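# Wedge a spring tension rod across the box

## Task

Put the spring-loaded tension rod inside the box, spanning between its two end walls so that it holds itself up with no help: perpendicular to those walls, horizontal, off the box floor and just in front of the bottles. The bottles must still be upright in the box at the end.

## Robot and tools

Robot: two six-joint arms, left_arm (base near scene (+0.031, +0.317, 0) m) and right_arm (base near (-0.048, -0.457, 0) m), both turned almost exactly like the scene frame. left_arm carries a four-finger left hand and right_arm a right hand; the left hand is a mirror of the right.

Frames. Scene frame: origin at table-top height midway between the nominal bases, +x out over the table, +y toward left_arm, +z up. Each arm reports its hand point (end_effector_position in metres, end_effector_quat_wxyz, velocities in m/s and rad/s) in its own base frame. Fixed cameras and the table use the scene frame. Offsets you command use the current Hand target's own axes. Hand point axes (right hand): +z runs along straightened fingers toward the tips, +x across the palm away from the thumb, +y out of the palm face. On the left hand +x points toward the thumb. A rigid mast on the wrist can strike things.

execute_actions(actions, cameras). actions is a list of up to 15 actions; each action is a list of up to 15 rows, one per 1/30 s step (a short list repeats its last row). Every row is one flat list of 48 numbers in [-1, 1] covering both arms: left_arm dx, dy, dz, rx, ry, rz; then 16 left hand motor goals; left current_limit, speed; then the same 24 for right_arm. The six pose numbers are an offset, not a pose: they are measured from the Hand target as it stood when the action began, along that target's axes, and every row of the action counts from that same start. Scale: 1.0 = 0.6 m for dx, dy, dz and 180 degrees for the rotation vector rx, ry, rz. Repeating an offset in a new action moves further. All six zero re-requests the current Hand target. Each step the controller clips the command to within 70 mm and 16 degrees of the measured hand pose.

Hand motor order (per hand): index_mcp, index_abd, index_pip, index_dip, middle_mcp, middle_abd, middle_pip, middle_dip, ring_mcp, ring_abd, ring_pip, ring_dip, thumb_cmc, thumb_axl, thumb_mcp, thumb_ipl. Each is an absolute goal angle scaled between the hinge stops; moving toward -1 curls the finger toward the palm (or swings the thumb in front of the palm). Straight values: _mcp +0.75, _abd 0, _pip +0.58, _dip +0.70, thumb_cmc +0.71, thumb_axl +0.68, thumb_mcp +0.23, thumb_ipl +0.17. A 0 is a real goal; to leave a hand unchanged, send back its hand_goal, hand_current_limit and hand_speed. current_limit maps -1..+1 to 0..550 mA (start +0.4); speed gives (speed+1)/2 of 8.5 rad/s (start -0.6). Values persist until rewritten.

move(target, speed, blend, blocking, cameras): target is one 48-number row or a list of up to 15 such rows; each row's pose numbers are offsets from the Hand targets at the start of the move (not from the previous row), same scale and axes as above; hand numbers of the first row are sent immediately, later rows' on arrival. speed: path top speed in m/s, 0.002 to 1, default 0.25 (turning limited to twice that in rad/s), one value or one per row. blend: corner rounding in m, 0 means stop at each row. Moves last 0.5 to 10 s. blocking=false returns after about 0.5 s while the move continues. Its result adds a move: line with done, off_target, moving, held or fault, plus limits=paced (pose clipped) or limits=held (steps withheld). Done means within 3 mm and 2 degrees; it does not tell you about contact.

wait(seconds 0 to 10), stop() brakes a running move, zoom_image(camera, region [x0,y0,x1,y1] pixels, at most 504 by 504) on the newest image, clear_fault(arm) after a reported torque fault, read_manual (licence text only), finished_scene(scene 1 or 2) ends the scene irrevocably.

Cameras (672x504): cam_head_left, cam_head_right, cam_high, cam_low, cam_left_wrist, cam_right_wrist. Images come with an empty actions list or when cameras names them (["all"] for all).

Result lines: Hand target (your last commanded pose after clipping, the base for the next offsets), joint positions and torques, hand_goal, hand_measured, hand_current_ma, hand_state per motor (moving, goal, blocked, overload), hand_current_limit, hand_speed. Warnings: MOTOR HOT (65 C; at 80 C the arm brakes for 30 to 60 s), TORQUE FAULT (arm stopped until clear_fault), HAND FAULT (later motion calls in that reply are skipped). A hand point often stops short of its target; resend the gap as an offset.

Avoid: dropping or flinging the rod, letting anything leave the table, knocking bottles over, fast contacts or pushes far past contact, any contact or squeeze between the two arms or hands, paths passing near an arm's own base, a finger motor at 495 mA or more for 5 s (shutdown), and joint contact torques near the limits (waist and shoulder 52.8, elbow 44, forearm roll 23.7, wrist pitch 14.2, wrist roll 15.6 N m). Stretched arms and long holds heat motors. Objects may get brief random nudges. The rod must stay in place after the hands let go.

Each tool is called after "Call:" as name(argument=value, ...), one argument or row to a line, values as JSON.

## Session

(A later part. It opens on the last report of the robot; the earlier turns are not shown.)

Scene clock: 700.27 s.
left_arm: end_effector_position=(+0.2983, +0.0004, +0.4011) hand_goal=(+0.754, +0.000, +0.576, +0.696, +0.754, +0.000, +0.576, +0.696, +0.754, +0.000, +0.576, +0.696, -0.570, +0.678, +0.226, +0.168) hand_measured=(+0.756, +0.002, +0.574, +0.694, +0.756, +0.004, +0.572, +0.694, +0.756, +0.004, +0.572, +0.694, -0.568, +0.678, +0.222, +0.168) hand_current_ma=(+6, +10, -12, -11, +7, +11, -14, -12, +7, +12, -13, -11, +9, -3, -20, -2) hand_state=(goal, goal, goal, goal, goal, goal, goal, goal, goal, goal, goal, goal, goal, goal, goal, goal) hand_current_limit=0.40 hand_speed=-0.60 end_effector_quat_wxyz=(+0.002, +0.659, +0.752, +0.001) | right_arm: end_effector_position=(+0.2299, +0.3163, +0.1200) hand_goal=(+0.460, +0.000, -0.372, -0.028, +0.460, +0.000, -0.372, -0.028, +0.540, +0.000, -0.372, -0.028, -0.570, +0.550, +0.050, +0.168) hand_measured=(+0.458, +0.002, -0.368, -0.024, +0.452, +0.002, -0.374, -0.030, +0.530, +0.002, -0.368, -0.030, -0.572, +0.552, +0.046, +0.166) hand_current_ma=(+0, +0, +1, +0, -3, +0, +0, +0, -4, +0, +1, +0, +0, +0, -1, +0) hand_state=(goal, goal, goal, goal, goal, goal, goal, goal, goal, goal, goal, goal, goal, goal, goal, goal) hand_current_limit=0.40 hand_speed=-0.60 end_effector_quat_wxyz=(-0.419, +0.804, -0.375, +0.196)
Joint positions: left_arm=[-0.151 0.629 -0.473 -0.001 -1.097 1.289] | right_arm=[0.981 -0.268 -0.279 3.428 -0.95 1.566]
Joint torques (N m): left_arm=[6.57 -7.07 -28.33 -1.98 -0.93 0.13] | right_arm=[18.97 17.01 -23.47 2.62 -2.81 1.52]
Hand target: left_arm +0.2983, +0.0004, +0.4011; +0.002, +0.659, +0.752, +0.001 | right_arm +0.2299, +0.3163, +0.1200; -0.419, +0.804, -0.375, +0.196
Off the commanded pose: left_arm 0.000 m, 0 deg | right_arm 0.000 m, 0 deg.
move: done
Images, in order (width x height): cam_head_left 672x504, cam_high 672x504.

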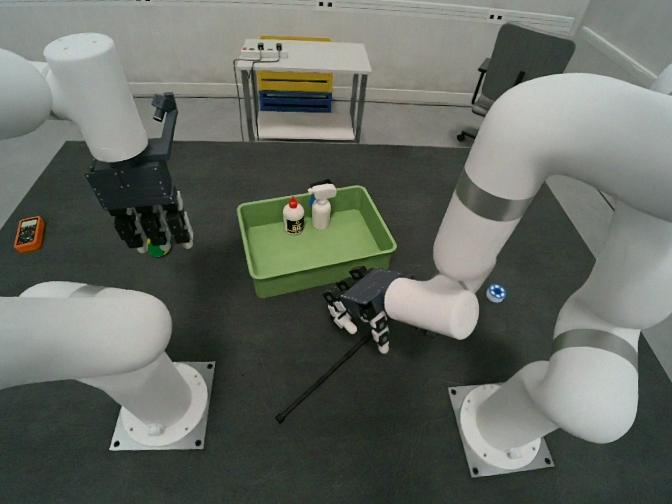

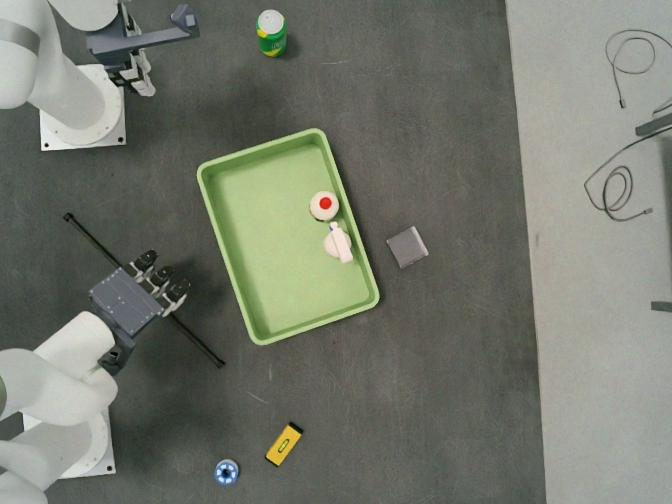

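Call:
move(
  target=[
    [0,0,0,0,0,0, 0.754,0,0.576,0.696,0.754,0,0.576,0.696,0.754,0,0.576,0.696,-0.571,0.678,0.226,0.168,0.4,-0.6, 0,0.1353,0.0948,0,0,0, 0.46,0,-0.372,-0.029,0.46,0,-0.372,-0.029,0.54,0,-0.372,-0.029,-0.571,0.55,0.05,0.168,0.4,-0.9],
    [0,0,0,0,0,0, 0.754,0,0.576,0.696,0.754,0,0.576,0.696,0.754,0,0.576,0.696,-0.571,0.678,0.226,0.168,0.4,-0.6, 0,0.1439,0.0825,0,0,0, 0.46,0,-0.372,-0.029,0.46,0,-0.372,-0.029,0.54,0,-0.372,-0.029,-0.571,0.55,0.05,0.168,0.4,-0.9],
  ],
  speed=0.06,
  cameras=["cam_high","cam_head_left"],
)

Call:
zoom_image(
  camera="cam_head_left",
  region=[305, 280, 425, 400],
)

Scene clock: 712.80 s.
left_arm: end_effector_position=(+0.2983, +0.0004, +0.4011) hand_goal=(+0.754, +0.000, +0.576, +0.696, +0.754, +0.000, +0.576, +0.696, +0.754, +0.000, +0.576, +0.696, -0.570, +0.678, +0.226, +0.168) hand_measured=(+0.756, +0.002, +0.574, +0.694, +0.756, +0.004, +0.572, +0.694, +0.756, +0.004, +0.572, +0.694, -0.568, +0.678, +0.222, +0.168) hand_current_ma=(+6, +10, -12, -11, +7, +11, -14, -12, +7, +12, -13, -11, +9, -3, -20, -2) hand_state=(goal, goal, goal, goal, goal, goal, goal, goal, goal, goal, goal, goal, goal, goal, goal, goal) hand_current_limit=0.40 hand_speed=-0.60 end_effector_quat_wxyz=(+0.002, +0.659, +0.752, +0.001) | right_arm: end_effector_position=(+0.2232, +0.3106, +0.0209) hand_goal=(+0.460, +0.000, -0.372, -0.028, +0.460, +0.000, -0.372, -0.028, +0.540, +0.000, -0.372, -0.028, -0.570, +0.550, +0.050, +0.168) hand_measured=(+0.502, +0.002, -0.448, -0.092, +0.506, +0.002, -0.438, -0.094, +0.530, +0.002, -0.368, -0.030, -0.572, +0.552, +0.046, +0.166) hand_current_ma=(+44, +0, -114, -87, +53, +0, -92, -92, -4, +0, +1, +0, +0, +0, -1, +0) hand_state=(blocked, goal, blocked, blocked, blocked, goal, blocked, blocked, goal, goal, goal, goal, goal, goal, goal, goal) hand_current_limit=0.40 hand_speed=-0.90 end_effector_quat_wxyz=(-0.419, +0.804, -0.375, +0.196)
Joint positions: left_arm=[-0.151 0.629 -0.473 -0.001 -1.097 1.289] | right_arm=[0.991 -0.676 -0.35 3.392 -1.275 1.667]
Joint torques (N m): left_arm=[5.72 -6.46 -28.88 -1.79 1.53 -0.71] | right_arm=[19.31 21.69 17.22 3.08 2.58 0.64]
Hand target: left_arm +0.2983, +0.0004, +0.4011; +0.002, +0.659, +0.752, +0.001 | right_arm +0.2232, +0.3106, +0.0209; -0.419, +0.804, -0.375, +0.196
Off the commanded pose: left_arm 0.000 m, 0 deg | right_arm 0.000 m, 0 deg.
move: done
Images, in order (width x height): cam_head_left 672x504, cam_high 672x504.

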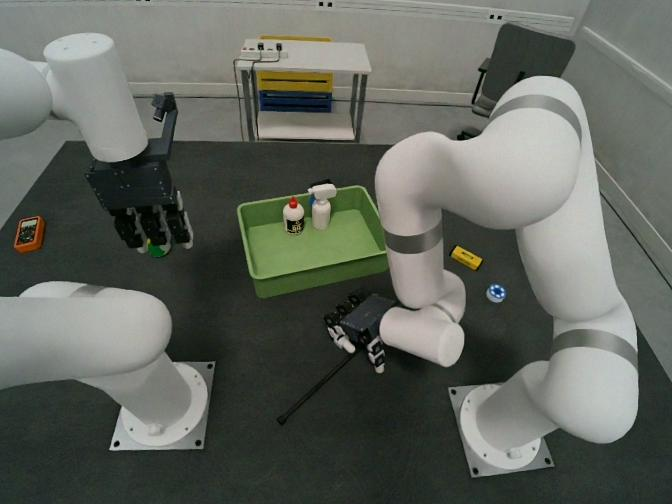

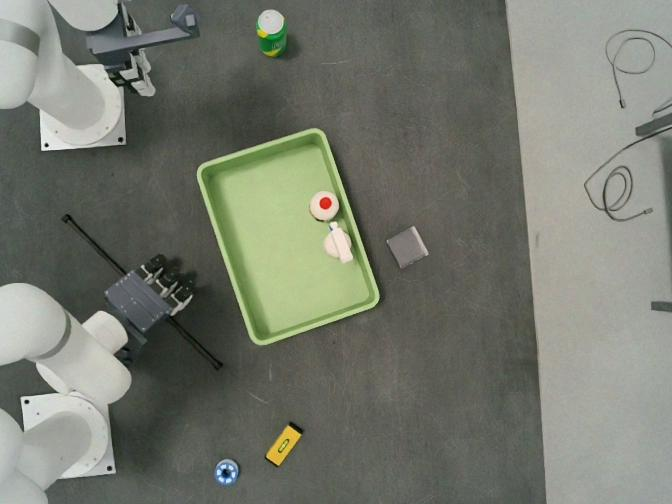

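Scaled by 4.200 from the camera's 672x504 image, which has a finer 960x720 frame.

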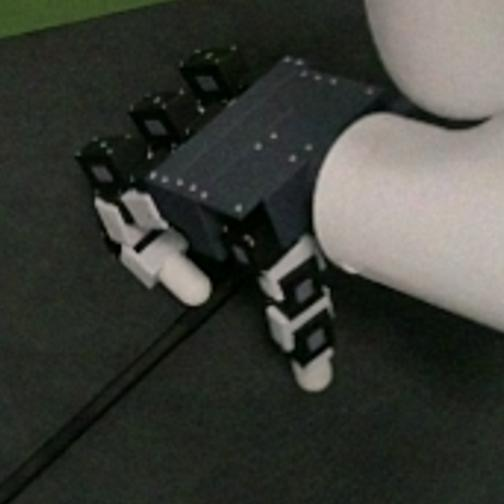

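Call:
move(
  target=[
    [0,0,0,0,0,0, 0.754,0,0.576,0.696,0.754,0,0.576,0.696,0.754,0,0.576,0.696,-0.571,0.678,0.226,0.168,0.4,-0.6, 0,-0.0341,-0.0239,0,0,0, 0.46,0,-0.372,-0.029,0.46,0,-0.372,-0.029,0.54,0,-0.372,-0.029,-0.571,0.55,0.05,0.168,0.4,-0.9],
    [0,0,0,0,0,0, 0.754,0,0.576,0.696,0.754,0,0.576,0.696,0.754,0,0.576,0.696,-0.571,0.678,0.226,0.168,0.4,-0.6, 0,-0.0534,0.0034,0,0,0, 0.46,0,-0.372,-0.029,0.46,0,-0.372,-0.029,0.54,0,-0.372,-0.029,-0.571,0.55,0.05,0.168,0.4,-0.9],
    [0,0,0,0,0,0, 0.754,0,0.576,0.696,0.754,0,0.576,0.696,0.754,0,0.576,0.696,-0.571,0.678,0.226,0.168,0.4,-0.6, 0,-0.0193,0.0273,0,0,0, 0.46,0,-0.372,-0.029,0.46,0,-0.372,-0.029,0.54,0,-0.372,-0.029,-0.571,0.55,0.05,0.168,0.4,-0.9],
  ],
  speed=0.06,
  cameras=["cam_high","cam_head_left"],
)

Call:
zoom_image(
  camera="cam_head_left",
  region=[305, 280, 425, 400],
)

Scene clock: 721.97 s.
left_arm: end_effector_position=(+0.2983, +0.0004, +0.4011) hand_goal=(+0.754, +0.000, +0.576, +0.696, +0.754, +0.000, +0.576, +0.696, +0.754, +0.000, +0.576, +0.696, -0.570, +0.678, +0.226, +0.168) hand_measured=(+0.756, +0.002, +0.574, +0.694, +0.756, +0.004, +0.572, +0.694, +0.756, +0.004, +0.572, +0.694, -0.568, +0.678, +0.222, +0.168) hand_current_ma=(+6, +10, -12, -11, +7, +11, -14, -12, +7, +12, -13, -11, +9, -3, -20, -2) hand_state=(goal, goal, goal, goal, goal, goal, goal, goal, goal, goal, goal, goal, goal, goal, goal, goal) hand_current_limit=0.40 hand_speed=-0.60 end_effector_quat_wxyz=(+0.002, +0.659, +0.752, +0.001) | right_arm: end_effector_position=(+0.2386, +0.3236, +0.0211) hand_goal=(+0.460, +0.000, -0.372, -0.028, +0.460, +0.000, -0.372, -0.028, +0.540, +0.000, -0.372, -0.028, -0.570, +0.550, +0.050, +0.168) hand_measured=(+0.502, +0.002, -0.392, -0.030, +0.502, +0.002, -0.392, -0.030, +0.530, +0.002, -0.368, -0.030, -0.572, +0.552, +0.046, +0.166) hand_current_ma=(+46, +0, -11, +0, +47, +0, -12, +0, -4, +0, +1, +0, +0, +0, -1, +0) hand_state=(blocked, goal, blocked, goal, blocked, goal, blocked, goal, goal, goal, goal, goal, goal, goal, goal, goal) hand_current_limit=0.40 hand_speed=-0.90 end_effector_quat_wxyz=(-0.419, +0.804, -0.375, +0.196)
Joint positions: left_arm=[-0.151 0.629 -0.473 -0.001 -1.097 1.289] | right_arm=[0.969 -0.678 -0.393 3.377 -1.237 1.65]
Joint torques (N m): left_arm=[6.08 -7.18 -28.64 -1.69 1.74 -0.72] | right_arm=[-15.67 7.98 -10.02 -1.61 3.34 0.97]
Hand target: left_arm +0.2983, +0.0004, +0.4011; +0.002, +0.659, +0.752, +0.001 | right_arm +0.2385, +0.3235, +0.0210; -0.419, +0.804, -0.375, +0.196
Off the commanded pose: left_arm 0.000 m, 0 deg | right_arm 0.000 m, 0 deg.
move: done
Images, in order (width x height): cam_head_left 672x504, cam_high 672x504.

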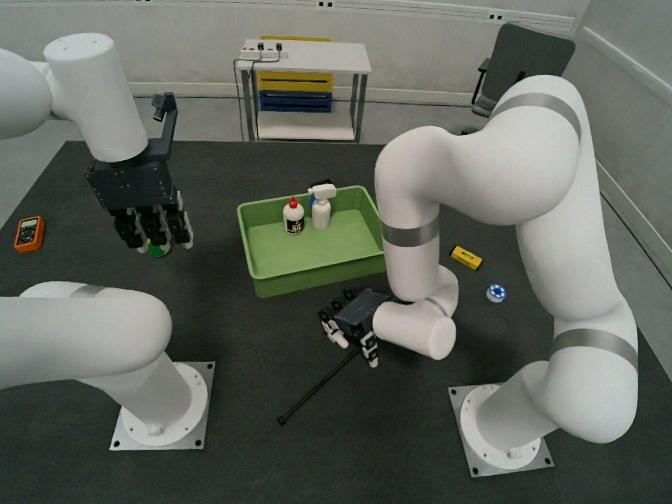

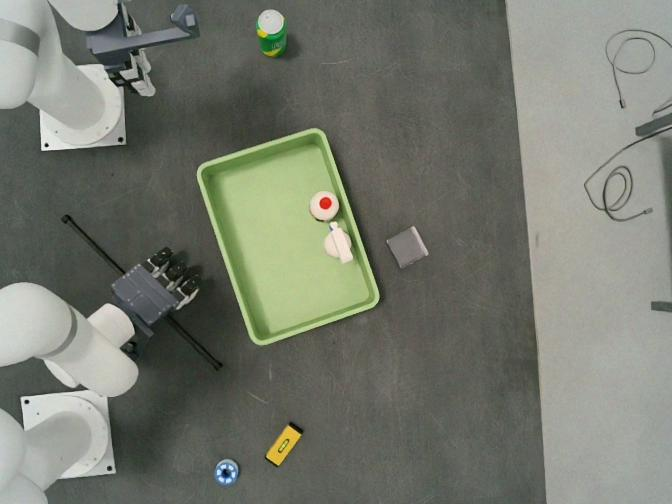

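Scaled by 4.200 from the camera's 672x504 image, which has a finer 960x720 frame.

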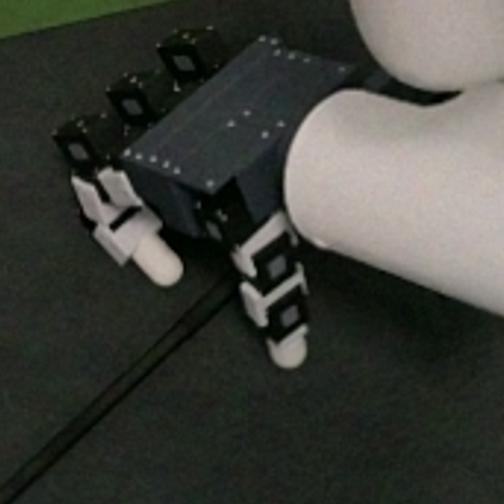

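Call:
move(
  target=[
    [0,0,0,0,0,0, 0.754,0,0.576,0.696,0.754,0,0.576,0.696,0.754,0,0.576,0.696,-0.571,0.678,0.226,0.168,0.4,-0.6, 0,0.0062,-0.0117,0,0,0, 0.46,0,-0.372,-0.029,0.46,0,-0.372,-0.029,0.54,0,-0.372,-0.029,-0.571,0.55,0.05,0.168,0.4,-0.92],
    [0,0,0,0,0,0, 0.754,0,0.576,0.696,0.754,0,0.576,0.696,0.754,0,0.576,0.696,-0.571,0.678,0.226,0.168,0.4,-0.6, 0,0.0062,-0.0117,0,0,0, 0.46,0,-0.372,-0.029,0.46,0,-0.372,-0.029,0.54,0,-0.372,-0.029,-0.571,0.55,-0.36,0.14,0.4,-0.92],
  ],
  speed=0.04,
  cameras=["cam_high","cam_head_left"],
)

Call:
zoom_image(
  camera="cam_head_left",
  region=[305, 280, 425, 400],
)

Scene clock: 734.07 s.
left_arm: end_effector_position=(+0.2983, +0.0004, +0.4011) hand_goal=(+0.754, +0.000, +0.576, +0.696, +0.754, +0.000, +0.576, +0.696, +0.754, +0.000, +0.576, +0.696, -0.570, +0.678, +0.226, +0.168) hand_measured=(+0.756, +0.002, +0.574, +0.694, +0.756, +0.004, +0.572, +0.694, +0.756, +0.004, +0.572, +0.694, -0.568, +0.678, +0.222, +0.168) hand_current_ma=(+6, +10, -12, -11, +7, +11, -14, -12, +7, +12, -13, -11, +9, -3, -20, -2) hand_state=(goal, goal, goal, goal, goal, goal, goal, goal, goal, goal, goal, goal, goal, goal, goal, goal) hand_current_limit=0.40 hand_speed=-0.60 end_effector_quat_wxyz=(+0.002, +0.659, +0.752, +0.001) | right_arm: end_effector_position=(+0.2325, +0.3184, +0.0220) hand_goal=(+0.460, +0.000, -0.372, -0.028, +0.460, +0.000, -0.372, -0.028, +0.540, +0.000, -0.372, -0.028, -0.570, +0.550, -0.360, +0.140) hand_measured=(+0.500, +0.002, -0.366, -0.030, +0.500, +0.002, -0.366, -0.030, +0.530, +0.002, -0.368, -0.030, -0.570, +0.552, -0.328, +0.144) hand_current_ma=(+41, +0, +1, +0, +41, +0, +1, +0, -4, +0, +1, +0, +0, +0, +42, +2) hand_state=(blocked, goal, goal, goal, blocked, goal, goal, goal, goal, goal, goal, goal, goal, goal, blocked, goal) hand_current_limit=0.40 hand_speed=-0.92 end_effector_quat_wxyz=(-0.419, +0.804, -0.375, +0.196)
Joint positions: left_arm=[-0.151 0.629 -0.473 -0.001 -1.097 1.289] | right_arm=[0.977 -0.673 -0.375 3.383 -1.249 1.656]
Joint torques (N m): left_arm=[7.68 -7.91 -28.02 -1.45 1.79 -0.54] | right_arm=[18.15 39.33 5.66 3.07 -1.79 1.25]
Hand target: left_arm +0.2983, +0.0004, +0.4011; +0.002, +0.659, +0.752, +0.001 | right_arm +0.2325, +0.3184, +0.0220; -0.419, +0.804, -0.375, +0.196
Off the commanded pose: left_arm 0.000 m, 0 deg | right_arm 0.000 m, 0 deg.
move: done
Images, in order (width x height): cam_head_left 672x504, cam_high 672x504.

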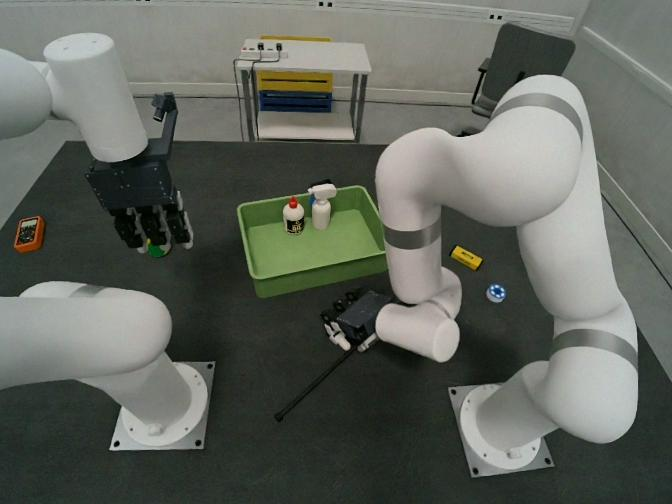

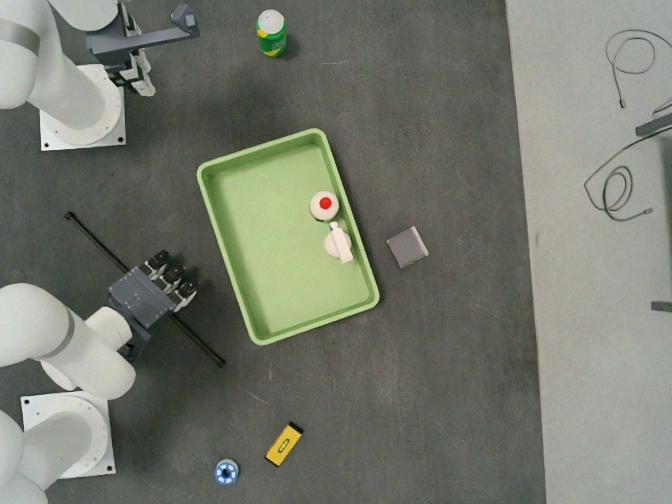

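Scaled by 4.200 from the camera's 672x504 image, which has a finer 960x720 frame.

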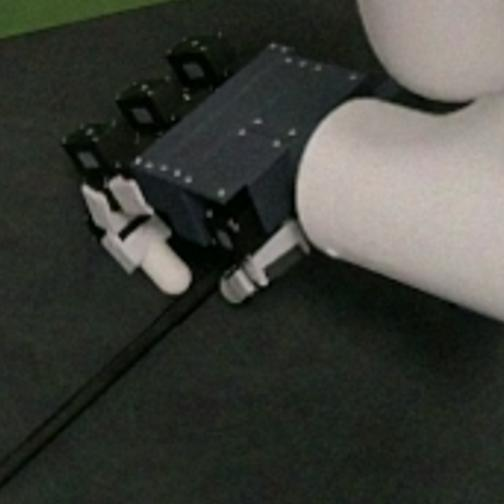

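Call:
move(
  target=[
    [0,0,0,0,0,0, 0.754,0,0.576,0.696,0.754,0,0.576,0.696,0.754,0,0.576,0.696,-0.571,0.678,0.226,0.168,0.4,-0.6, 0,0,0,0,0,0, 0.38,0,-0.42,-0.08,0.38,0,-0.42,-0.08,0.52,0,-0.372,-0.029,-0.571,0.55,-0.56,0.06,0.65,-0.92],
    [0,0,0,0,0,0, 0.754,0,0.576,0.696,0.754,0,0.576,0.696,0.754,0,0.576,0.696,-0.571,0.678,0.226,0.168,0.4,-0.6, 0,-0.041,-0.0287,0,0,0, 0.38,0,-0.42,-0.08,0.38,0,-0.42,-0.08,0.52,0,-0.372,-0.029,-0.571,0.55,-0.56,0.06,0.65,-0.92],
  ],
  speed=0.04,
  cameras=["cam_high","cam_head_left","cam_low"],
)

Call:
zoom_image(
  camera="cam_head_left",
  region=[255, 260, 435, 440],
)

Scene clock: 741.53 s.
left_arm: end_effector_position=(+0.2983, +0.0004, +0.4011) hand_goal=(+0.754, +0.000, +0.576, +0.696, +0.754, +0.000, +0.576, +0.696, +0.754, +0.000, +0.576, +0.696, -0.570, +0.678, +0.226, +0.168) hand_measured=(+0.756, +0.002, +0.574, +0.694, +0.756, +0.004, +0.572, +0.694, +0.756, +0.004, +0.572, +0.694, -0.568, +0.678, +0.222, +0.168) hand_current_ma=(+6, +10, -12, -11, +7, +11, -14, -12, +7, +12, -13, -11, +9, -3, -20, -2) hand_state=(goal, goal, goal, goal, goal, goal, goal, goal, goal, goal, goal, goal, goal, goal, goal, goal) hand_current_limit=0.40 hand_speed=-0.60 end_effector_quat_wxyz=(+0.002, +0.659, +0.752, +0.001) | right_arm: end_effector_position=(+0.2325, +0.3184, +0.0520) hand_goal=(+0.380, +0.000, -0.420, -0.080, +0.380, +0.000, -0.420, -0.080, +0.520, +0.000, -0.372, -0.028, -0.570, +0.550, -0.560, +0.060) hand_measured=(+0.486, +0.002, -0.378, -0.064, +0.488, +0.002, -0.378, -0.064, +0.518, +0.002, -0.368, -0.030, -0.560, +0.540, -0.330, +0.134) hand_current_ma=(+230, +0, +40, +8, +240, +0, +41, +7, +0, +0, +1, +0, +4, -4, +454, +188) hand_state=(blocked, goal, blocked, goal, blocked, goal, blocked, goal, goal, goal, goal, goal, goal, goal, blocked, blocked) hand_current_limit=0.65 hand_speed=-0.92 end_effector_quat_wxyz=(-0.419, +0.804, -0.375, +0.196)
Joint positions: left_arm=[-0.151 0.629 -0.473 -0.001 -1.097 1.289] | right_arm=[0.977 -0.553 -0.34 3.391 -1.167 1.634]
Joint torques (N m): left_arm=[6.8 -6.29 -28.76 -0.92 1.89 -0.82] | right_arm=[19.35 41.6 1.34 3.24 0.93 -1.26]
Hand target: left_arm +0.2983, +0.0004, +0.4011; +0.002, +0.659, +0.752, +0.001 | right_arm +0.2325, +0.3184, +0.0520; -0.419, +0.804, -0.375, +0.196
Off the commanded pose: left_arm 0.000 m, 0 deg | right_arm 0.000 m, 0 deg.
move: done
Images, in order (width x height): cam_head_left 672x504, cam_high 672x504, cam_low 672x504.

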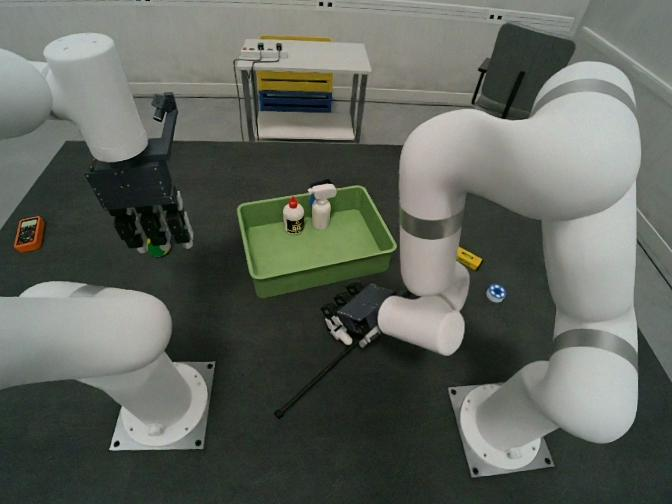

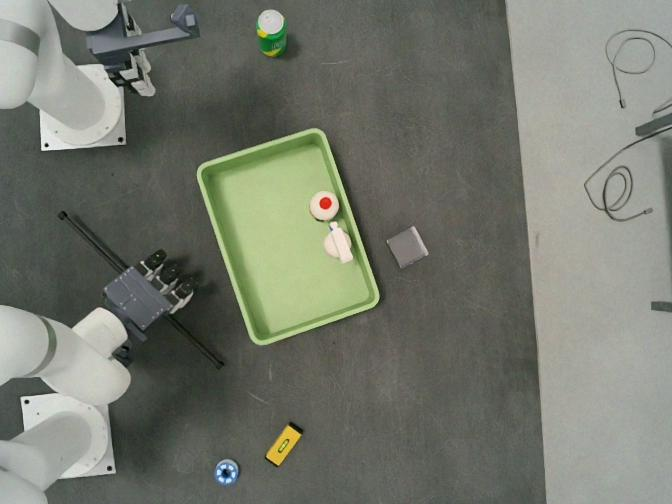

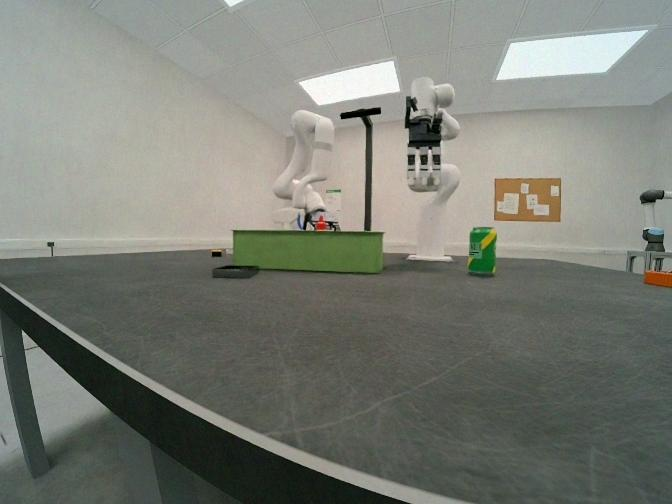

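Scaled by 2.800 from the camera's 672x504 image, which has a finer 960x720 frame.

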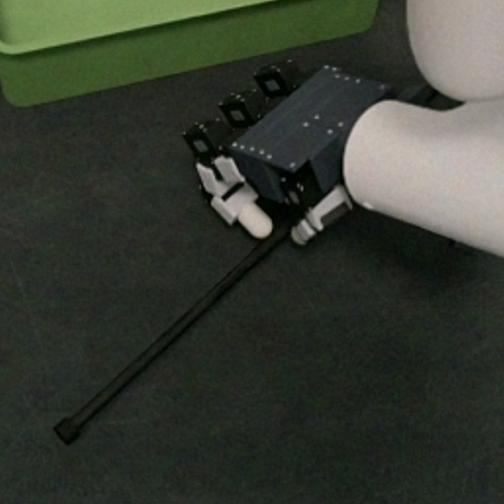

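Call:
move(
  target=[0,0,0,0,0,0, 0.754,0,0.576,0.696,0.754,0,0.576,0.696,0.754,0,0.576,0.696,-0.571,0.678,0.226,0.168,0.4,-0.6, 0,-0.1502,-0.1052,0,0,0, 0.38,0,-0.42,-0.08,0.38,0,-0.42,-0.08,0.52,0,-0.372,-0.029,-0.571,0.55,-0.56,0.06,0.65,-0.92],
  speed=0.06,
  cameras=["cam_high","cam_head_left","cam_low","cam_head_right"],
)

Scene clock: 748.77 s.
left_arm: end_effector_position=(+0.2983, +0.0004, +0.4011) hand_goal=(+0.754, +0.000, +0.576, +0.696, +0.754, +0.000, +0.576, +0.696, +0.754, +0.000, +0.576, +0.696, -0.570, +0.678, +0.226, +0.168) hand_measured=(+0.756, +0.002, +0.574, +0.694, +0.756, +0.004, +0.572, +0.694, +0.756, +0.004, +0.572, +0.694, -0.568, +0.678, +0.222, +0.168) hand_current_ma=(+6, +10, -12, -11, +7, +11, -14, -12, +7, +12, -13, -11, +9, -3, -20, -2) hand_state=(goal, goal, goal, goal, goal, goal, goal, goal, goal, goal, goal, goal, goal, goal, goal, goal) hand_current_limit=0.40 hand_speed=-0.60 end_effector_quat_wxyz=(+0.002, +0.659, +0.752, +0.001) | right_arm: end_effector_position=(+0.2323, +0.3184, +0.1620) hand_goal=(+0.380, +0.000, -0.420, -0.080, +0.380, +0.000, -0.420, -0.080, +0.520, +0.000, -0.372, -0.028, -0.570, +0.550, -0.560, +0.060) hand_measured=(+0.486, +0.002, -0.378, -0.064, +0.488, +0.002, -0.378, -0.064, +0.518, +0.002, -0.368, -0.030, -0.560, +0.540, -0.330, +0.134) hand_current_ma=(+230, +0, +40, +8, +240, +0, +41, +7, +0, +0, +1, +0, +4, -4, +454, +188) hand_state=(blocked, goal, blocked, goal, blocked, goal, blocked, goal, goal, goal, goal, goal, goal, goal, blocked, blocked) hand_current_limit=0.65 hand_speed=-0.92 end_effector_quat_wxyz=(-0.419, +0.804, -0.375, +0.196)
Joint positions: left_arm=[-0.151 0.629 -0.473 -0.001 -1.097 1.289] | right_arm=[0.978 -0.104 -0.276 3.464 -0.797 1.504]
Joint torques (N m): left_arm=[5.26 -6.7 -28.41 -0.58 1.86 -0.71] | right_arm=[19.26 33.2 -8.97 2.35 0.88 -1.34]
Hand target: left_arm +0.2983, +0.0004, +0.4011; +0.002, +0.659, +0.752, +0.001 | right_arm +0.2323, +0.3184, +0.1620; -0.419, +0.804, -0.375, +0.196
Off the commanded pose: left_arm 0.000 m, 0 deg | right_arm 0.000 m, 0 deg.
move: done
Images, in order (width x height): cam_head_left 672x504, cam_head_right 672x504, cam_high 672x504, cam_low 672x504.

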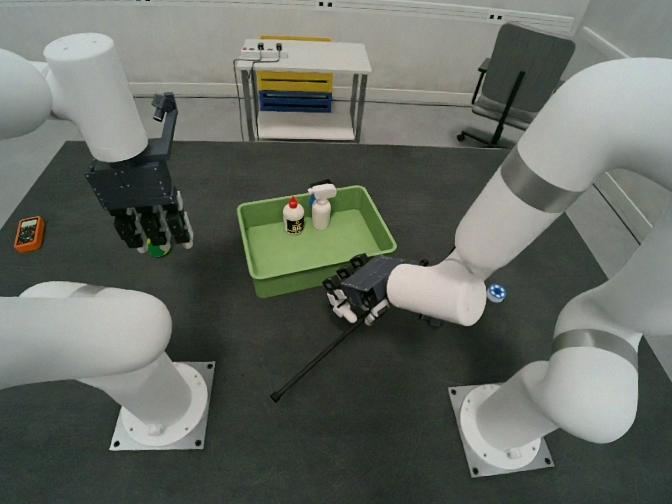

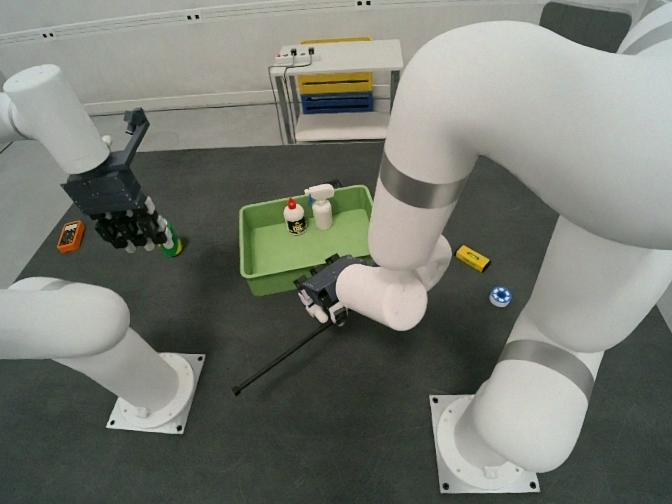

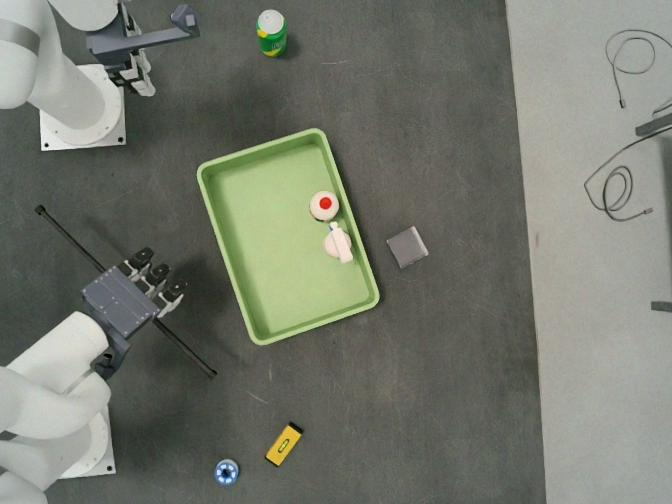

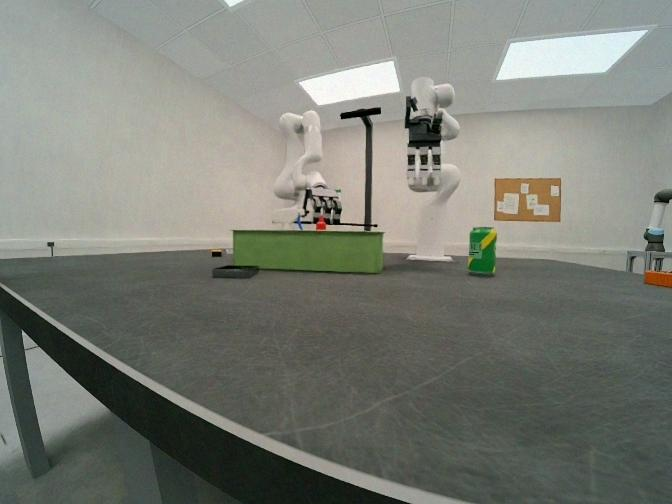

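Call:
move(
  target=[0,0,0,0,0,0, 0.754,0,0.576,0.696,0.754,0,0.576,0.696,0.754,0,0.576,0.696,-0.571,0.678,0.226,0.168,0.4,-0.6, 0.229,-0.2587,0.3692,0,0.1292,0.0905, 0.38,0,-0.42,-0.08,0.38,0,-0.42,-0.08,0.52,0,-0.372,-0.029,-0.571,0.55,-0.56,0.06,0.65,-0.92],
  speed=0.1,
  cameras=["cam_high","cam_head_left","cam_low","cam_head_right"],
)

Call:
zoom_image(
  camera="cam_high",
  region=[160, 90, 400, 370],
)

Scene clock: 776.83 s.
left_arm: end_effector_position=(+0.2983, +0.0004, +0.4011) hand_goal=(+0.754, +0.000, +0.576, +0.696, +0.754, +0.000, +0.576, +0.696, +0.754, +0.000, +0.576, +0.696, -0.570, +0.678, +0.226, +0.168) hand_measured=(+0.756, +0.002, +0.574, +0.694, +0.756, +0.004, +0.572, +0.694, +0.756, +0.004, +0.572, +0.694, -0.568, +0.678, +0.222, +0.168) hand_current_ma=(+6, +10, -12, -11, +7, +11, -14, -12, +7, +12, -13, -11, +9, -3, -20, -2) hand_state=(goal, goal, goal, goal, goal, goal, goal, goal, goal, goal, goal, goal, goal, goal, goal, goal) hand_current_limit=0.40 hand_speed=-0.60 end_effector_quat_wxyz=(+0.002, +0.659, +0.752, +0.001) | right_arm: end_effector_position=(+0.5279, +0.3868, +0.1624) hand_goal=(+0.380, +0.000, -0.420, -0.080, +0.380, +0.000, -0.420, -0.080, +0.520, +0.000, -0.372, -0.028, -0.570, +0.550, -0.560, +0.060) hand_measured=(+0.484, +0.002, -0.378, -0.064, +0.488, +0.002, -0.378, -0.064, +0.518, +0.002, -0.368, -0.030, -0.560, +0.540, -0.330, +0.134) hand_current_ma=(+227, +0, +40, +8, +240, +0, +41, +7, +0, +0, +1, +0, +4, -4, +454, +188) hand_state=(blocked, goal, blocked, goal, blocked, goal, blocked, goal, goal, goal, goal, goal, goal, goal, blocked, blocked) hand_current_limit=0.65 hand_speed=-0.92 end_effector_quat_wxyz=(-0.358, +0.687, -0.561, +0.292)
Joint positions: left_arm=[-0.151 0.629 -0.473 -0.001 -1.097 1.289] | right_arm=[0.698 -0.592 -1.006 3.879 -0.619 1.234]
Joint torques (N m): left_arm=[5.92 -4.86 -28.38 -0.26 1.8 -0.9] | right_arm=[-12.53 39.3 -31.98 1.78 0.85 -1.27]
Hand target: left_arm +0.2983, +0.0004, +0.4011; +0.002, +0.659, +0.752, +0.001 | right_arm +0.5279, +0.3868, +0.1624; -0.358, +0.687, -0.561, +0.292
Off the commanded pose: left_arm 0.000 m, 0 deg | right_arm 0.000 m, 0 deg.
move: done
Images, in order (width x height): cam_head_left 672x504, cam_head_right 672x504, cam_high 672x504, cam_low 672x504.

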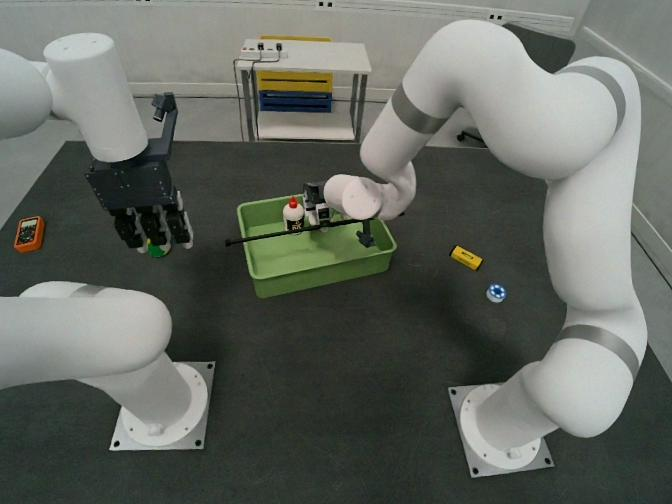

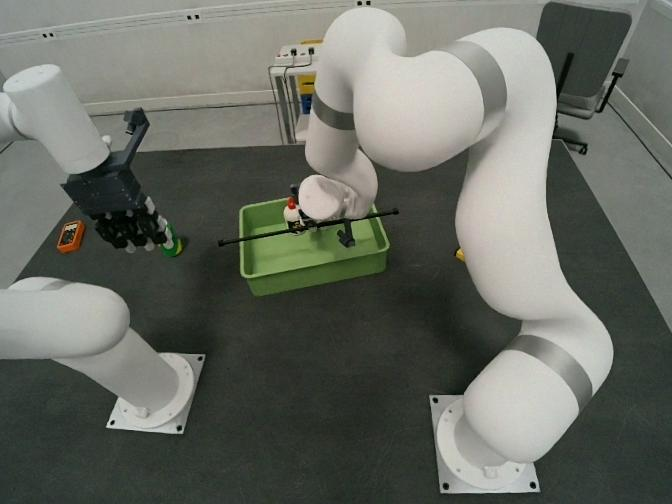

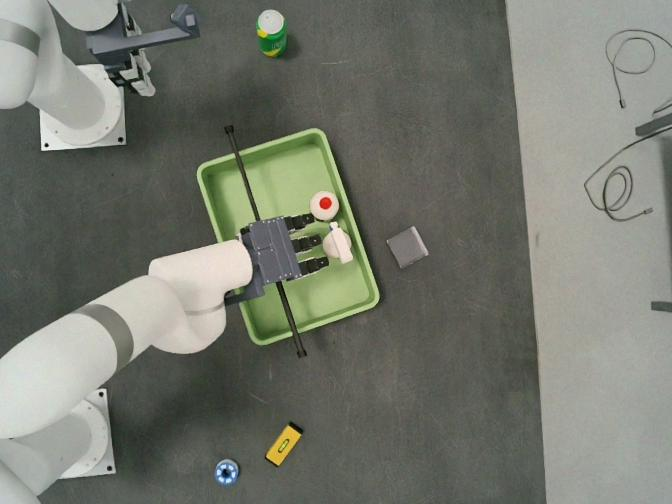

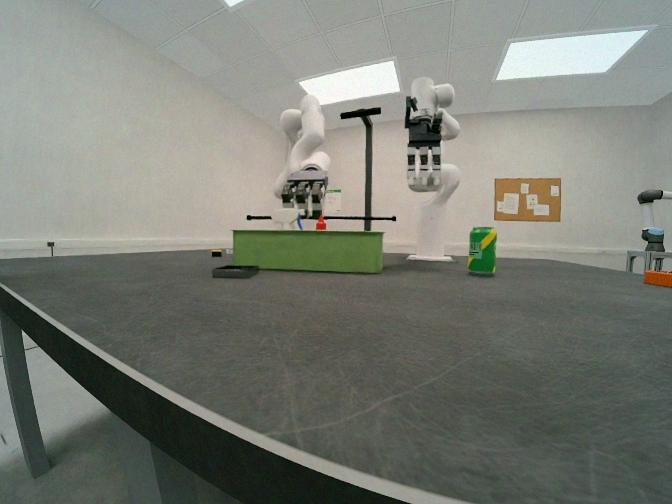

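Scaled by 1.800 from the camera's 672x504 image, which has a finer 960x720 frame.

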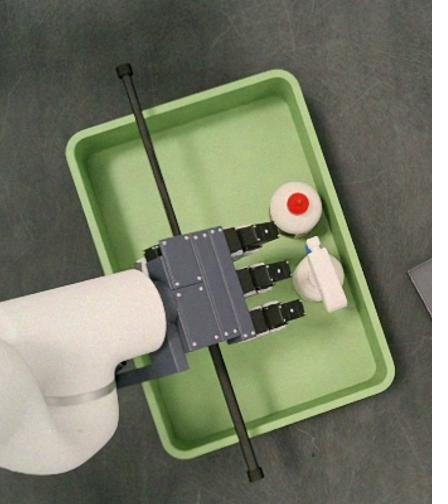

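Call:
move(
  target=[0,0,0,0,0,0, 0.754,0,0.576,0.696,0.754,0,0.576,0.696,0.754,0,0.576,0.696,-0.571,0.678,0.226,0.168,0.4,-0.6, 0,0.0505,0.0354,0,0,0, 0.38,0,-0.42,-0.08,0.38,0,-0.42,-0.08,0.52,0,-0.372,-0.029,-0.571,0.55,-0.56,0.06,0.65,-0.92],
  speed=0.04,
  cameras=["cam_high","cam_low","cam_head_right"],
)

Call:
zoom_image(
  camera="cam_low",
  region=[220, 180, 420, 290],
)

Scene clock: 783.97 s.
left_arm: end_effector_position=(+0.2983, +0.0004, +0.4011) hand_goal=(+0.754, +0.000, +0.576, +0.696, +0.754, +0.000, +0.576, +0.696, +0.754, +0.000, +0.576, +0.696, -0.570, +0.678, +0.226, +0.168) hand_measured=(+0.756, +0.002, +0.574, +0.694, +0.756, +0.004, +0.572, +0.694, +0.756, +0.004, +0.572, +0.694, -0.568, +0.678, +0.222, +0.168) hand_current_ma=(+6, +10, -12, -11, +7, +11, -14, -12, +7, +12, -13, -11, +9, -3, -20, -2) hand_state=(goal, goal, goal, goal, goal, goal, goal, goal, goal, goal, goal, goal, goal, goal, goal, goal) hand_current_limit=0.40 hand_speed=-0.60 end_effector_quat_wxyz=(+0.002, +0.659, +0.752, +0.001) | right_arm: end_effector_position=(+0.5280, +0.3868, +0.1254) hand_goal=(+0.380, +0.000, -0.420, -0.080, +0.380, +0.000, -0.420, -0.080, +0.520, +0.000, -0.372, -0.028, -0.570, +0.550, -0.560, +0.060) hand_measured=(+0.484, +0.002, -0.378, -0.064, +0.488, +0.002, -0.378, -0.064, +0.518, +0.002, -0.368, -0.030, -0.560, +0.540, -0.330, +0.134) hand_current_ma=(+227, +0, +40, +8, +240, +0, +41, +7, +0, +0, +1, +0, +4, -4, +454, +188) hand_state=(blocked, goal, blocked, goal, blocked, goal, blocked, goal, goal, goal, goal, goal, goal, goal, blocked, blocked) hand_current_limit=0.65 hand_speed=-0.92 end_effector_quat_wxyz=(-0.358, +0.687, -0.561, +0.292)
Joint positions: left_arm=[-0.151 0.629 -0.473 -0.001 -1.097 1.289] | right_arm=[0.698 -0.665 -1.012 3.82 -0.67 1.308]
Joint torques (N m): left_arm=[5.85 -6.1 -27.94 0.17 1.81 -0.85] | right_arm=[-15.33 39.95 -31.19 -1.72 -2.95 1.51]
Hand target: left_arm +0.2983, +0.0004, +0.4011; +0.002, +0.659, +0.752, +0.001 | right_arm +0.5280, +0.3868, +0.1254; -0.358, +0.687, -0.561, +0.292
Off the commanded pose: left_arm 0.000 m, 0 deg | right_arm 0.000 m, 0 deg.
move: done
Images, in order (width x height): cam_head_right 672x504, cam_high 672x504, cam_low 672x504.

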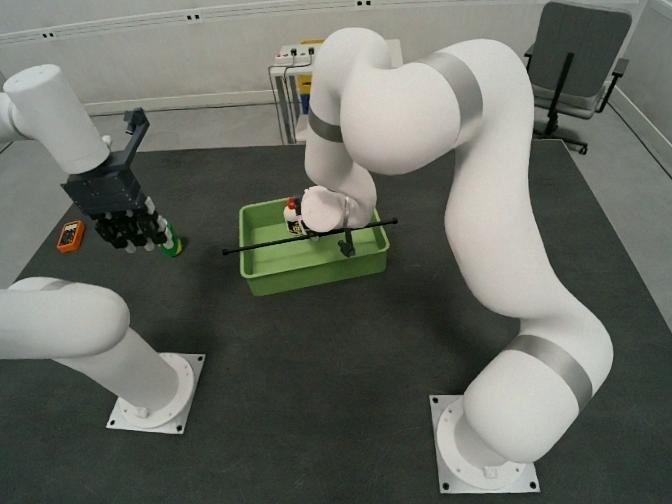

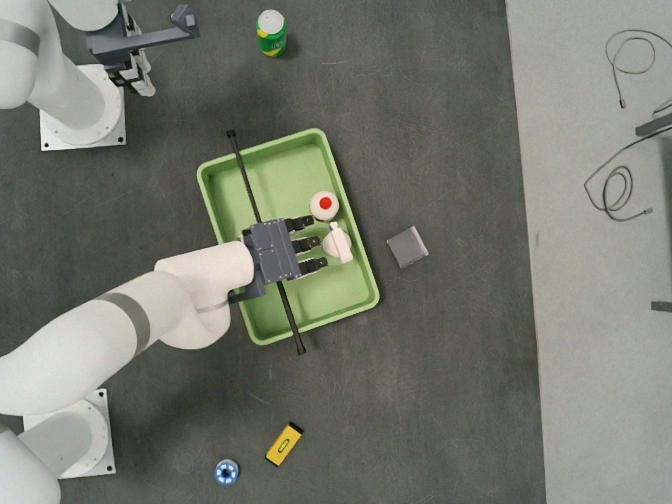

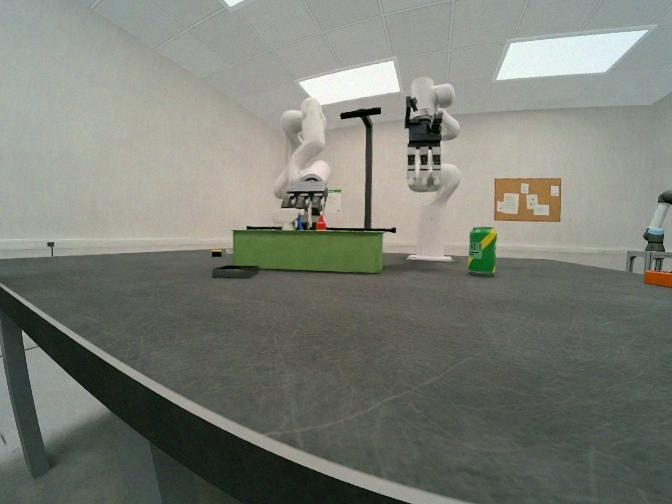

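Scaled by 2.520 from the camera's 672x504 image, which has a finer 960x720 frame.

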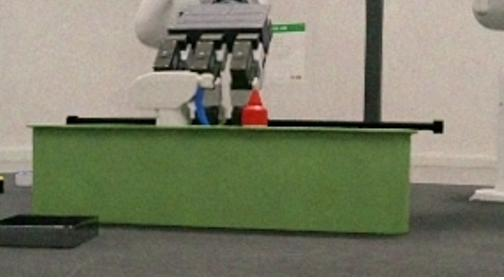

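Call:
move(
  target=[0,0,0,0,0,0, 0.754,0,0.576,0.696,0.754,0,0.576,0.696,0.754,0,0.576,0.696,-0.571,0.678,0.226,0.168,0.4,-0.6, 0,0.0068,0.0048,0,0,0, 0.38,0,-0.42,-0.08,0.38,0,-0.42,-0.08,0.52,0,-0.372,-0.029,-0.571,0.55,-0.56,0.06,0.65,-0.92],
  speed=0.02,
  cameras=["cam_high","cam_low"],
)

Call:
zoom_image(
  camera="cam_low",
  region=[220, 180, 420, 290],
)

Scene clock: 790.00 s.
left_arm: end_effector_position=(+0.2983, +0.0004, +0.4011) hand_goal=(+0.754, +0.000, +0.576, +0.696, +0.754, +0.000, +0.576, +0.696, +0.754, +0.000, +0.576, +0.696, -0.570, +0.678, +0.226, +0.168) hand_measured=(+0.756, +0.002, +0.574, +0.694, +0.756, +0.004, +0.572, +0.694, +0.756, +0.004, +0.572, +0.694, -0.568, +0.678, +0.222, +0.168) hand_current_ma=(+6, +10, -12, -11, +7, +11, -14, -12, +7, +12, -13, -11, +9, -3, -20, -2) hand_state=(goal, goal, goal, goal, goal, goal, goal, goal, goal, goal, goal, goal, goal, goal, goal, goal) hand_current_limit=0.40 hand_speed=-0.60 end_effector_quat_wxyz=(+0.002, +0.659, +0.752, +0.001) | right_arm: end_effector_position=(+0.5280, +0.3868, +0.1205) hand_goal=(+0.380, +0.000, -0.420, -0.080, +0.380, +0.000, -0.420, -0.080, +0.520, +0.000, -0.372, -0.028, -0.570, +0.550, -0.560, +0.060) hand_measured=(+0.484, +0.002, -0.378, -0.064, +0.488, +0.002, -0.378, -0.068, +0.518, +0.002, -0.368, -0.030, -0.558, +0.540, -0.330, +0.134) hand_current_ma=(+226, +0, +40, +7, +239, +0, +41, +5, +0, +0, +1, +0, +4, -5, +454, +188) hand_state=(blocked, goal, blocked, goal, blocked, goal, blocked, goal, goal, goal, goal, goal, goal, goal, blocked, blocked) hand_current_limit=0.65 hand_speed=-0.92 end_effector_quat_wxyz=(-0.358, +0.687, -0.561, +0.292)
Joint positions: left_arm=[-0.151 0.629 -0.473 -0.001 -1.097 1.289] | right_arm=[0.697 -0.675 -1.013 3.813 -0.677 1.317]
Joint torques (N m): left_arm=[3.65 -6.77 -27.84 0.7 1.87 -0.71] | right_arm=[-16.22 38.44 -30.17 -1.78 -2.86 1.37]
Hand target: left_arm +0.2983, +0.0004, +0.4011; +0.002, +0.659, +0.752, +0.001 | right_arm +0.5280, +0.3868, +0.1204; -0.358, +0.687, -0.561, +0.292
Off the commanded pose: left_arm 0.000 m, 0 deg | right_arm 0.000 m, 0 deg.
move: done
Images, in order (width x height): cam_high 672x504, cam_low 672x504.

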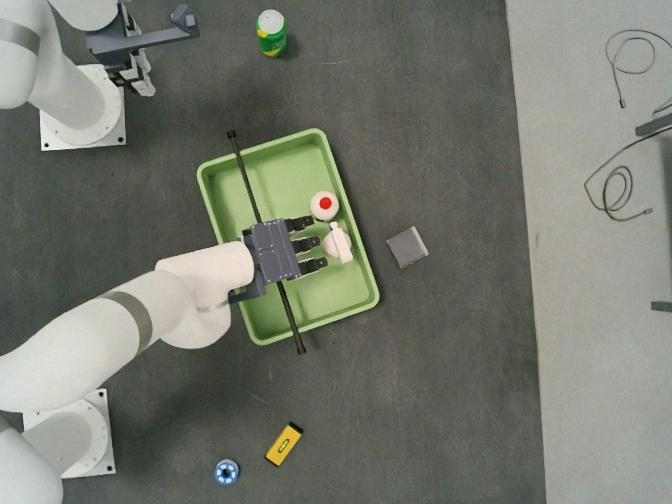

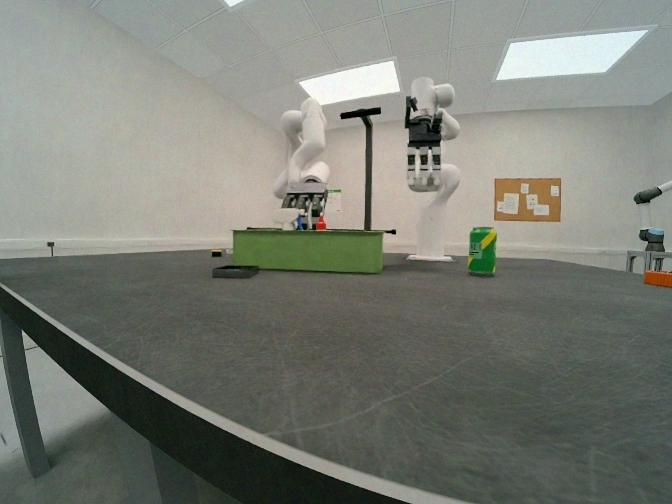

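Scaled by 2.520 from the camera's 672x504 image, which has a finer 960x720 frame.

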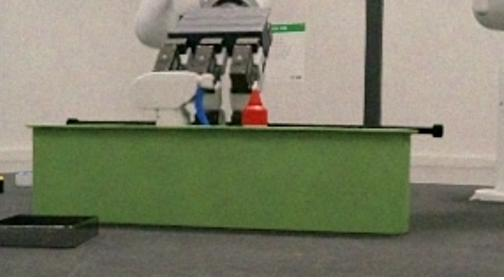

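Call:
move(
  target=[
    [0,0,0,0,0,0, 0.754,0,0.576,0.696,0.754,0,0.576,0.696,0.754,0,0.576,0.696,-0.571,0.678,0.226,0.168,0.4,-0.6, 0,0.0034,0.0024,0,0,0, 0.46,0,-0.38,-0.04,0.46,0,-0.38,-0.04,0.52,0,-0.372,-0.029,-0.571,0.55,-0.34,0.14,0.4,-0.95],
    [0,0,0,0,0,0, 0.754,0,0.576,0.696,0.754,0,0.576,0.696,0.754,0,0.576,0.696,-0.571,0.678,0.226,0.168,0.4,-0.6, 0,0.0034,0.0024,0,0,0, 0.52,0,-0.37,-0.029,0.52,0,-0.37,-0.029,0.52,0,-0.372,-0.029,-0.571,0.55,-0.2,0.168,0.4,-0.95],
  ],
  speed=0.02,
  cameras=["cam_high","cam_low"],
)

Call:
zoom_image(
  camera="cam_high",
  region=[160, 90, 400, 370],
)

Scene clock: 797.50 s.
left_arm: end_effector_position=(+0.2983, +0.0004, +0.4011) hand_goal=(+0.754, +0.000, +0.576, +0.696, +0.754, +0.000, +0.576, +0.696, +0.754, +0.000, +0.576, +0.696, -0.570, +0.678, +0.226, +0.168) hand_measured=(+0.756, +0.002, +0.574, +0.694, +0.756, +0.004, +0.572, +0.694, +0.756, +0.004, +0.572, +0.694, -0.568, +0.678, +0.222, +0.168) hand_current_ma=(+6, +10, -12, -11, +7, +11, -14, -12, +7, +12, -13, -11, +9, -3, -20, -2) hand_state=(goal, goal, goal, goal, goal, goal, goal, goal, goal, goal, goal, goal, goal, goal, goal, goal) hand_current_limit=0.40 hand_speed=-0.60 end_effector_quat_wxyz=(+0.002, +0.659, +0.752, +0.001) | right_arm: end_effector_position=(+0.5280, +0.3868, +0.1179) hand_goal=(+0.520, +0.000, -0.370, -0.028, +0.520, +0.000, -0.370, -0.028, +0.520, +0.000, -0.372, -0.028, -0.570, +0.550, -0.200, +0.168) hand_measured=(+0.510, +0.002, -0.372, -0.030, +0.508, +0.002, -0.372, -0.030, +0.518, +0.002, -0.368, -0.030, -0.568, +0.548, -0.202, +0.166) hand_current_ma=(-4, +0, +0, +0, -4, +0, +0, +0, +0, +0, +1, +0, +0, +0, +0, +0) hand_state=(goal, goal, goal, goal, goal, goal, goal, goal, goal, goal, goal, goal, goal, goal, goal, goal) hand_current_limit=0.40 hand_speed=-0.95 end_effector_quat_wxyz=(-0.358, +0.687, -0.561, +0.292)
Joint positions: left_arm=[-0.151 0.629 -0.473 -0.001 -1.097 1.289] | right_arm=[0.697 -0.681 -1.014 3.81 -0.681 1.321]
Joint torques (N m): left_arm=[4.88 -7.23 -28.37 0.93 1.71 -0.82] | right_arm=[-7.49 58.99 -19.5 -1.87 -0.29 1.24]
Hand target: left_arm +0.2983, +0.0004, +0.4011; +0.002, +0.659, +0.752, +0.001 | right_arm +0.5280, +0.3868, +0.1179; -0.358, +0.687, -0.561, +0.292
Off the commanded pose: left_arm 0.000 m, 0 deg | right_arm 0.000 m, 0 deg.
move: done
Images, in order (width x height): cam_high 672x504, cam_low 672x504.

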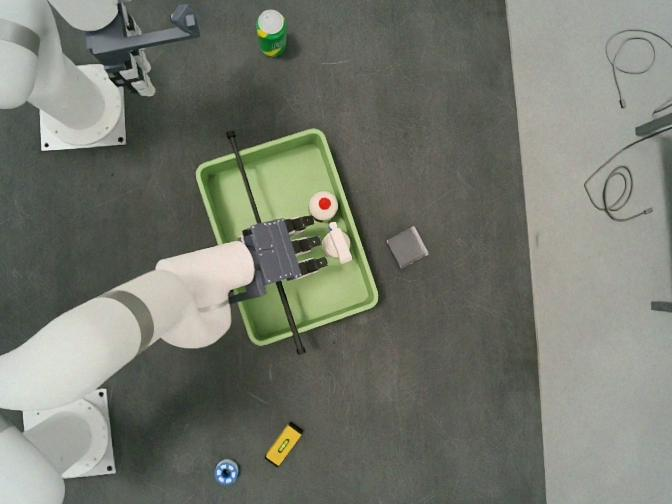

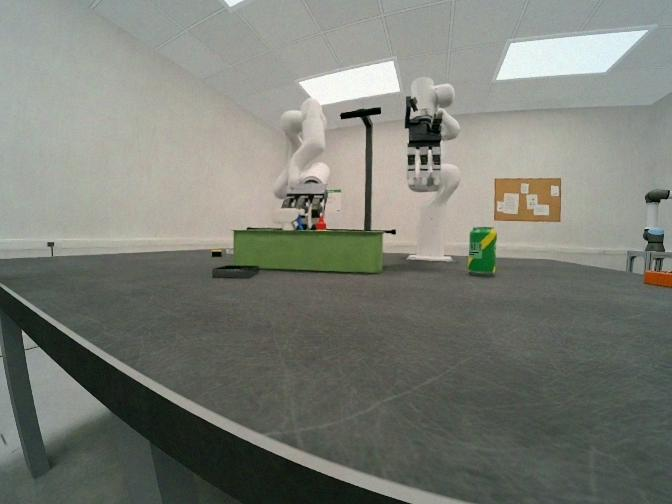

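Scaled by 1.800 from the camera's 672x504 image, which has a finer 960x720 frame.

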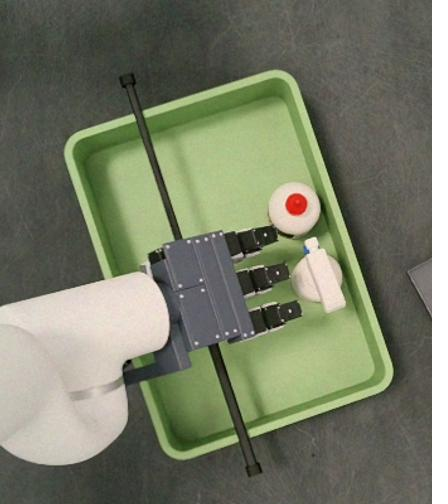

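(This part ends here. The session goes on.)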